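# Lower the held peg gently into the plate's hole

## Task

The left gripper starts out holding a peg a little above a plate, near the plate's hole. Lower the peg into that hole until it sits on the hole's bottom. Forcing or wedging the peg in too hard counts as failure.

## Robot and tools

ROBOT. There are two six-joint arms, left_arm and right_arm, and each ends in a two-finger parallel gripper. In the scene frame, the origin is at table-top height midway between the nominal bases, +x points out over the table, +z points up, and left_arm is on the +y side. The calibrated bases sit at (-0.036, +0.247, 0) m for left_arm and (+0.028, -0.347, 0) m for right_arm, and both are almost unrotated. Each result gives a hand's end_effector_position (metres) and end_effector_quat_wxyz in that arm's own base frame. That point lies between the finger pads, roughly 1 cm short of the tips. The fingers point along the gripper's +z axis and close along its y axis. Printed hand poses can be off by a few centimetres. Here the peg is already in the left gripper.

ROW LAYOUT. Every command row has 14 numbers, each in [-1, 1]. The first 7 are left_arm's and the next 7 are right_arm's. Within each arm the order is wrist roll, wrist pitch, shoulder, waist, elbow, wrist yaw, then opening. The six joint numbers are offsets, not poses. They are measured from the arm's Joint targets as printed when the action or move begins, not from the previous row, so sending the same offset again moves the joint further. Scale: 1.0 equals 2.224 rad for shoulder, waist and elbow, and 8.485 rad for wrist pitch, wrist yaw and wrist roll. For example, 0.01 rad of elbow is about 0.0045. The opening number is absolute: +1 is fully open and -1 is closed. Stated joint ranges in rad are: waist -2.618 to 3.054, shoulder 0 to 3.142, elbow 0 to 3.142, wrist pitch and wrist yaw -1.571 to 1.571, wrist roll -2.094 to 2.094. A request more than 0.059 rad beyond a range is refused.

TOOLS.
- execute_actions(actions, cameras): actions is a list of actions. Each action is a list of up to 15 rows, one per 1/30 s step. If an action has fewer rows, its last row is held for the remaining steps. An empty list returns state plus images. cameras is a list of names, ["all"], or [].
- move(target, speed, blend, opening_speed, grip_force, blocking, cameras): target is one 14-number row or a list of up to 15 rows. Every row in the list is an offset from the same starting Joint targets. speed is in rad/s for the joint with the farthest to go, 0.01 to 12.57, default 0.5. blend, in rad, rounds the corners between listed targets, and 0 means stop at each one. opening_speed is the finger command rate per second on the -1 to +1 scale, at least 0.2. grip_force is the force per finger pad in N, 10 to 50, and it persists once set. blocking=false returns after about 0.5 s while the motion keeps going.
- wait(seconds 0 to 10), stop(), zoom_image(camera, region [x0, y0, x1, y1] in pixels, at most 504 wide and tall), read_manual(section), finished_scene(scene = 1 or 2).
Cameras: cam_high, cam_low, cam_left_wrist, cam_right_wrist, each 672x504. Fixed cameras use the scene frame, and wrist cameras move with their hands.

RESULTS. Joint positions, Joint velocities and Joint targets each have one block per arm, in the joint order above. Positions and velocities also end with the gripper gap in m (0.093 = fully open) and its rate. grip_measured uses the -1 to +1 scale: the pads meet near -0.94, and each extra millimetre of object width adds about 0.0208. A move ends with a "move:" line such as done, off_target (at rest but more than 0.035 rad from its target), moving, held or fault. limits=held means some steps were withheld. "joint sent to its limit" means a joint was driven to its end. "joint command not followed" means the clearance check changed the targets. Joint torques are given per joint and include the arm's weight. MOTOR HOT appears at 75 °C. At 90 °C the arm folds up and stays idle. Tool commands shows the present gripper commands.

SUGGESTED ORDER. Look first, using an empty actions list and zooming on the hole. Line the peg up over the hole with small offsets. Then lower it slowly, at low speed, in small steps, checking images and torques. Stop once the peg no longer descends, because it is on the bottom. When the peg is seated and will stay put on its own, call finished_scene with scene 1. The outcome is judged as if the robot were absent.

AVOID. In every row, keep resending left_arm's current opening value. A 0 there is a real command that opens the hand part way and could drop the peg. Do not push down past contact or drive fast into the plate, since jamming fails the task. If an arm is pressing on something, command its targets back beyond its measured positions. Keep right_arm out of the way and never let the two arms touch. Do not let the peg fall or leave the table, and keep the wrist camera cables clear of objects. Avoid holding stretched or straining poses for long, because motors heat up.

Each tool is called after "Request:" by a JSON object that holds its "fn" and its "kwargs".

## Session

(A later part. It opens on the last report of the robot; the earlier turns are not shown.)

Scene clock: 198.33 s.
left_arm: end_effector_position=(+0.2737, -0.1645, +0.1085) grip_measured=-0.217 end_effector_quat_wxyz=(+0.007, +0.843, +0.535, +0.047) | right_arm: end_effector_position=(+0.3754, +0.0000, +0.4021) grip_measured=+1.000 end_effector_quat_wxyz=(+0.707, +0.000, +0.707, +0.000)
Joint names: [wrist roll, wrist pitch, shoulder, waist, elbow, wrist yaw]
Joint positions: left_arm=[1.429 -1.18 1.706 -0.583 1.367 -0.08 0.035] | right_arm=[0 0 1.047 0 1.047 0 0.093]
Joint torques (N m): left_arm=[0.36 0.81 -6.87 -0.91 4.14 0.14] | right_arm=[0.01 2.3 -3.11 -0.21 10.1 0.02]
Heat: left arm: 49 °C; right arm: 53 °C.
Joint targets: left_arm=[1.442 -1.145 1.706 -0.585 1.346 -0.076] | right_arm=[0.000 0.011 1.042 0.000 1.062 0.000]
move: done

Request:
{"fn": "move", "kwargs": {"target": [[0,0,0,-0.0035,0,0,-0.921165,0,0,0,0,0,0,1]], "speed": 0.05}}

Request:
{"fn": "move", "kwargs": {"target": [[0,0,0,0,0,0.0015,-0.921165,0,0,0,0,0,0,1]], "speed": 0.05, "cameras": ["cam_left_wrist","cam_low"]}}

Request:
{"fn": "zoom_image", "kwargs": {"camera": "cam_left_wrist", "region": [270, 145, 410, 215]}}

Request:
{"fn": "zoom_image", "kwargs": {"camera": "cam_low", "region": [220, 205, 320, 285]}}

Scene clock: 202.50 s.
left_arm: end_effector_position=(+0.2737, -0.1646, +0.1085) grip_measured=-0.217 end_effector_quat_wxyz=(+0.007, +0.843, +0.535, +0.047) | right_arm: end_effector_position=(+0.3754, +0.0000, +0.4021) grip_measured=+1.000 end_effector_quat_wxyz=(+0.707, +0.000, +0.707, +0.000)
Joint names: [wrist roll, wrist pitch, shoulder, waist, elbow, wrist yaw]
Joint positions: left_arm=[1.429 -1.18 1.706 -0.584 1.367 -0.08 0.035] | right_arm=[0 0 1.047 0 1.047 0 0.093]
Joint torques (N m): left_arm=[0.29 0.83 -6.95 -1.36 4.29 0.11] | right_arm=[0.04 2.25 -3.18 0.02 10.17 -0.03]
Heat: left arm: 49 °C; right arm: 54 °C.
Joint targets: left_arm=[1.442 -1.145 1.706 -0.593 1.346 -0.076] | right_arm=[0.000 0.011 1.042 0.000 1.062 0.000]
move: done

Scene clock: 203.20 s.
left_arm: end_effector_position=(+0.2737, -0.1646, +0.1085) grip_measured=-0.217 end_effector_quat_wxyz=(+0.007, +0.843, +0.535, +0.047) | right_arm: end_effector_position=(+0.3754, +0.0000, +0.4021) grip_measured=+1.000 end_effector_quat_wxyz=(+0.707, +0.000, +0.707, +0.000)
Joint names: [wrist roll, wrist pitch, shoulder, waist, elbow, wrist yaw]
Joint positions: left_arm=[1.429 -1.18 1.706 -0.584 1.367 -0.08 0.035] | right_arm=[0 0 1.047 0 1.047 0 0.093]
Joint torques (N m): left_arm=[0.28 0.88 -6.84 -1.18 4.3 0.18] | right_arm=[-0.02 2.29 -2.93 -0.35 9.92 -0.03]
Heat: left arm: 49 °C; right arm: 54 °C.
Joint targets: left_arm=[1.442 -1.145 1.706 -0.593 1.346 -0.063] | right_arm=[0.000 0.011 1.042 0.000 1.062 0.000]
move: done
camera_calibration:
cam_left_wrist: T_world_to_cam=[[-0.903429, 0.425621, -0.0515973, 0.322804], [0.344862, 0.792909, 0.502359, 0.0176904], [0.254727, 0.436052, -0.863118, 0.186069], [0, 0, 0, 1]] pos_world=[0.238133, -0.232555, 0.168369]
Images, in order (width x height): cam_low 672x504, cam_left_wrist 672x504.

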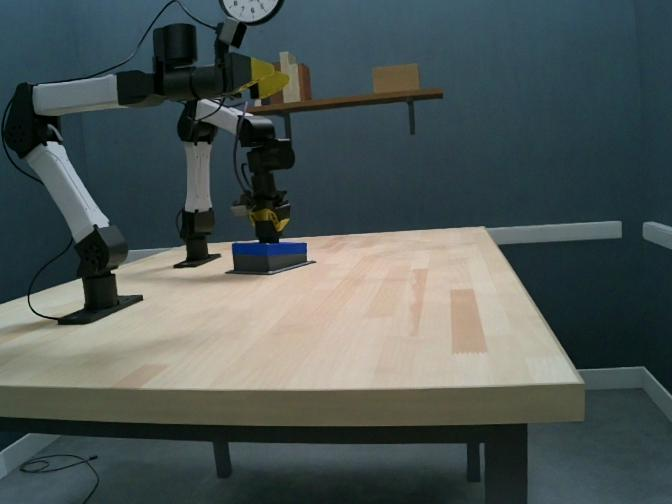

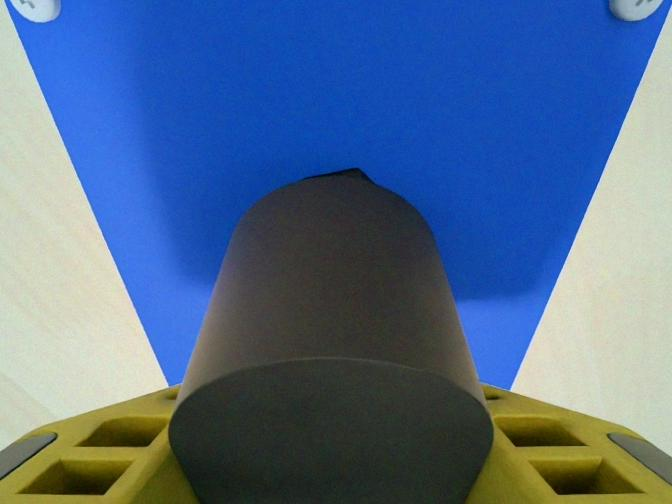

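Scaled by 3.600 from the camera's 672x504 image, which has a finer 960x720 frame.

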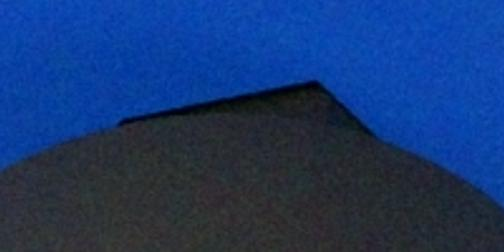

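Scaled by 5.040 from the camera's 672x504 image, which has a finer 960x720 frame.

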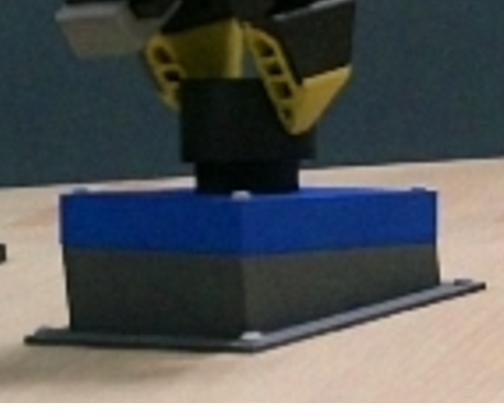

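Request:
{"fn": "move", "kwargs": {"target": [0,0,0,0.001,0.023,0,-0.921165,0,0,0,0,0,0,1], "speed": 0.06}}

Request:
{"fn": "move", "kwargs": {"target": [0,0,0,0,-0.021,0,-0.921165,0,0,0,0,0,0,1], "speed": 0.04}}

Scene clock: 207.40 s.
left_arm: end_effector_position=(+0.2743, -0.1650, +0.1092) grip_measured=-0.217 end_effector_quat_wxyz=(+0.008, +0.843, +0.535, +0.048) | right_arm: end_effector_position=(+0.3754, +0.0000, +0.4021) grip_measured=+1.000 end_effector_quat_wxyz=(+0.707, +0.000, +0.707, +0.000)
Joint names: [wrist roll, wrist pitch, shoulder, waist, elbow, wrist yaw]
Joint positions: left_arm=[1.429 -1.18 1.706 -0.584 1.37 -0.08 0.035] | right_arm=[0 0 1.047 0 1.047 0 0.093]
Joint torques (N m): left_arm=[0.34 0.87 -6.89 -1.16 8.16 0.19] | right_arm=[0.02 2.27 -3.15 -0.25 10.17 0.03]
Heat: left arm: 49 °C; right arm: 54 °C.
Joint targets: left_arm=[1.442 -1.145 1.706 -0.591 1.397 -0.063] | right_arm=[0.000 0.011 1.042 0.000 1.062 0.000]
move: done

Scene clock: 208.80 s.
left_arm: end_effector_position=(+0.2740, -0.1648, +0.1089) grip_measured=-0.217 end_effector_quat_wxyz=(+0.008, +0.843, +0.535, +0.047) | right_arm: end_effector_position=(+0.3754, +0.0000, +0.4021) grip_measured=+1.000 end_effector_quat_wxyz=(+0.707, +0.000, +0.707, +0.000)
Joint names: [wrist roll, wrist pitch, shoulder, waist, elbow, wrist yaw]
Joint positions: left_arm=[1.429 -1.18 1.706 -0.584 1.368 -0.08 0.035] | right_arm=[0 0 1.047 0 1.047 0 0.093]
Joint torques (N m): left_arm=[0.28 0.94 -6.69 -1.37 4.19 0.25] | right_arm=[0 2.22 -3 -0.21 10.13 -0.01]
Heat: left arm: 49 °C; right arm: 54 °C.
Joint targets: left_arm=[1.442 -1.145 1.706 -0.591 1.351 -0.063] | right_arm=[0.000 0.011 1.042 0.000 1.062 0.000]
move: done

Request:
{"fn": "move", "kwargs": {"target": [0,0,0,0.002,0.006,-0.0008,-0.921165,0,0,0,0,0,0,1], "speed": 0.06}}

Request:
{"fn": "move", "kwargs": {"target": [0,0,0,0,0,0,0.3,0,0,0,0,0,0,1], "opening_speed": 0.4, "cameras": ["cam_left_wrist","cam_low"]}}

Request:
{"fn": "zoom_image", "kwargs": {"camera": "cam_low", "region": [220, 205, 320, 285]}}

Scene clock: 212.20 s.
left_arm: end_effector_position=(+0.2740, -0.1648, +0.1089) grip_measured=-0.217 end_effector_quat_wxyz=(+0.008, +0.843, +0.535, +0.047) | right_arm: end_effector_position=(+0.3754, +0.0000, +0.4021) grip_measured=+1.000 end_effector_quat_wxyz=(+0.707, +0.000, +0.707, +0.000)
Joint names: [wrist roll, wrist pitch, shoulder, waist, elbow, wrist yaw]
Joint positions: left_arm=[1.429 -1.18 1.706 -0.584 1.368 -0.08 0.035] | right_arm=[0 0 1.047 0 1.047 0 0.093]
Joint torques (N m): left_arm=[0.3 0.85 -6.69 -0.85 5.7 0.18] | right_arm=[-0.02 2.27 -3.14 -0.27 10.03 -0.02]
Heat: left arm: 49 °C; right arm: 54 °C.
Joint targets: left_arm=[1.442 -1.145 1.706 -0.587 1.364 -0.070] | right_arm=[0.000 0.011 1.042 0.000 1.062 0.000]
move: done

Scene clock: 215.47 s.
left_arm: end_effector_position=(+0.2768, -0.1667, +0.1088) grip_measured=+0.298 end_effector_quat_wxyz=(+0.014, +0.844, +0.534, +0.050) | right_arm: end_effector_position=(+0.3754, +0.0000, +0.4021) grip_measured=+1.000 end_effector_quat_wxyz=(+0.707, +0.000, +0.707, +0.000)
Joint names: [wrist roll, wrist pitch, shoulder, waist, elbow, wrist yaw]
Joint positions: left_arm=[1.432 -1.165 1.706 -0.584 1.367 -0.08 0.059] | right_arm=[0 0 1.047 0 1.047 0 0.093]
Joint torques (N m): left_arm=[0.22 0.7 -6.76 -0.8 5.6 0.17] | right_arm=[0.01 2.29 -3.18 -0.01 10.03 -0.02]
Heat: left arm: 49 °C; right arm: 54 °C.
Joint targets: left_arm=[1.442 -1.146 1.706 -0.587 1.364 -0.070] | right_arm=[0.000 0.011 1.042 0.000 1.062 0.000]
move: done
camera_calibration:
cam_left_wrist: T_world_to_cam=[[-0.901187, 0.428241, -0.0668634, 0.328029], [0.341095, 0.795897, 0.500202, 0.0199229], [0.267423, 0.427969, -0.863323, 0.181533], [0, 0, 0, 1]] pos_world=[0.240274, -0.234023, 0.168689]
Images, in order (width x height): cam_low 672x504, cam_left_wrist 672x504.

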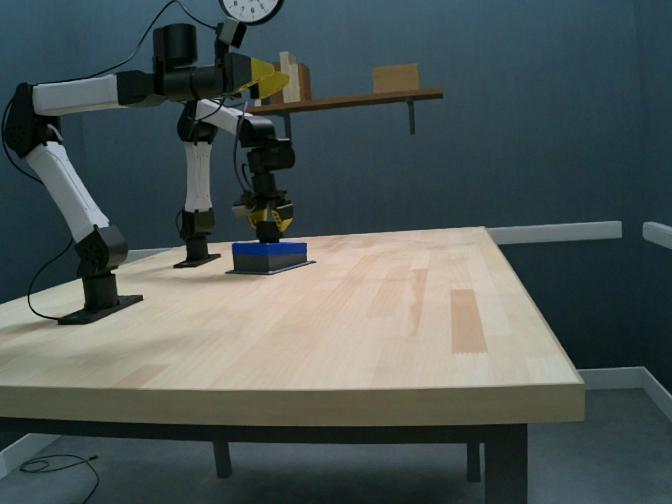

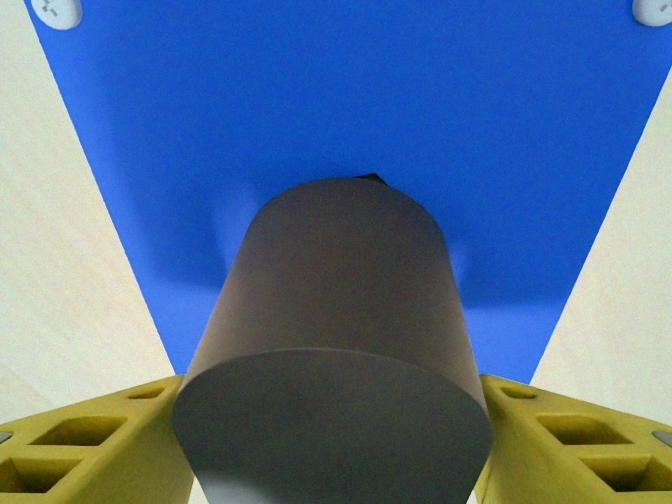

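Scaled by 5.040 from the camera's 672x504 image, which has a finer 960x720 frame.

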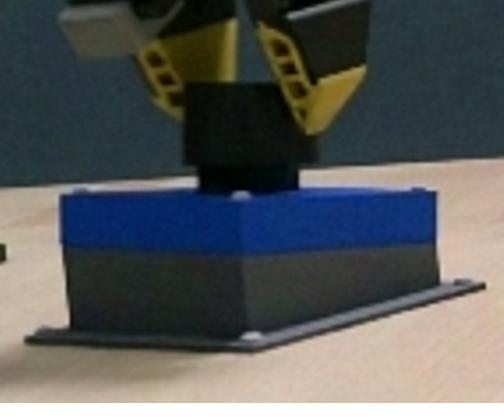

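Request:
{"fn": "move", "kwargs": {"target": [[0,0,0,0,0,0,0.9,0,0,0,0,0,0,1],[0,-0.035,0.0,0,0.14,0,0.9,0,0,0,0,0,0,1]], "opening_speed": 0.6, "speed": 0.25, "cameras": ["cam_left_wrist","cam_low"]}}

Request:
{"fn": "zoom_image", "kwargs": {"camera": "cam_low", "region": [220, 185, 320, 285]}}

Scene clock: 220.60 s.
left_arm: end_effector_position=(+0.2784, -0.1677, +0.1800) grip_measured=+0.897 end_effector_quat_wxyz=(+0.023, +0.843, +0.534, +0.054) | right_arm: end_effector_position=(+0.3754, +0.0000, +0.4021) grip_measured=+1.000 end_effector_quat_wxyz=(+0.707, +0.000, +0.707, +0.000)
Joint names: [wrist roll, wrist pitch, shoulder, waist, elbow, wrist yaw]
Joint positions: left_arm=[1.433 -1.426 1.706 -0.584 1.649 -0.08 0.088] | right_arm=[0 0 1.047 0 1.047 0 0.093]
Joint torques (N m): left_arm=[0.24 0.38 -7.08 -0.99 8.17 0.18] | right_arm=[0.02 2.29 -2.66 -0.18 9.89 -0.02]
Heat: left arm: 49 °C; right arm: 54 °C.
Joint targets: left_arm=[1.442 -1.442 1.706 -0.587 1.676 -0.070] | right_arm=[0.000 0.011 1.042 0.000 1.062 0.000]
move: done
camera_calibration:
cam_left_wrist: T_world_to_cam=[[-0.899716, 0.427771, -0.0867352, 0.337738], [0.333057, 0.801282, 0.497012, -0.0116888], [0.282106, 0.418282, -0.863398, 0.237332], [0, 0, 0, 1]] pos_world=[0.240809, -0.23438, 0.240016]
Images, in order (width x height): cam_low 672x504, cam_left_wrist 672x504.

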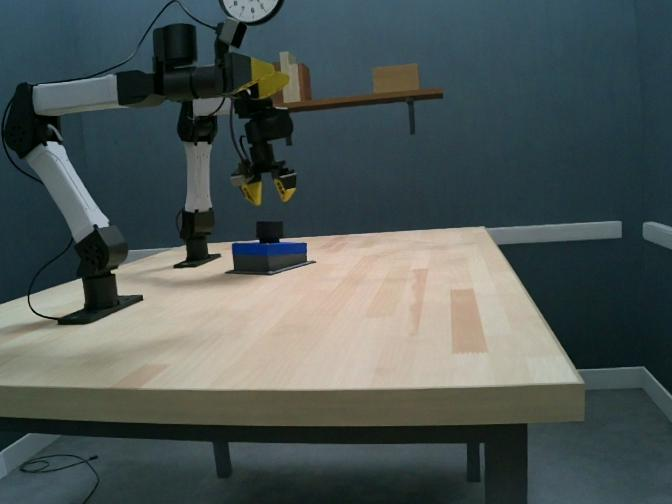

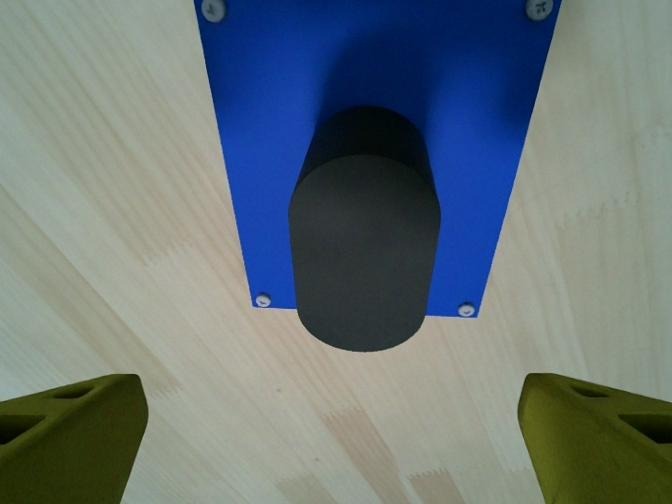

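Scaled by 5.040 from the camera's 672x504 image, which has a finer 960x720 frame.

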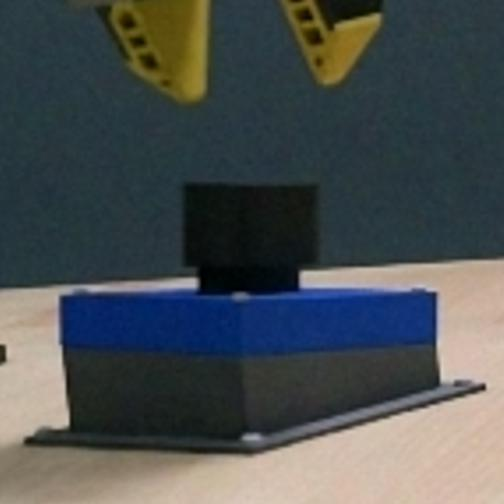

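Request:
{"fn": "finished_scene", "kwargs": {"scene": 1}}

The scene is finished: the task was done.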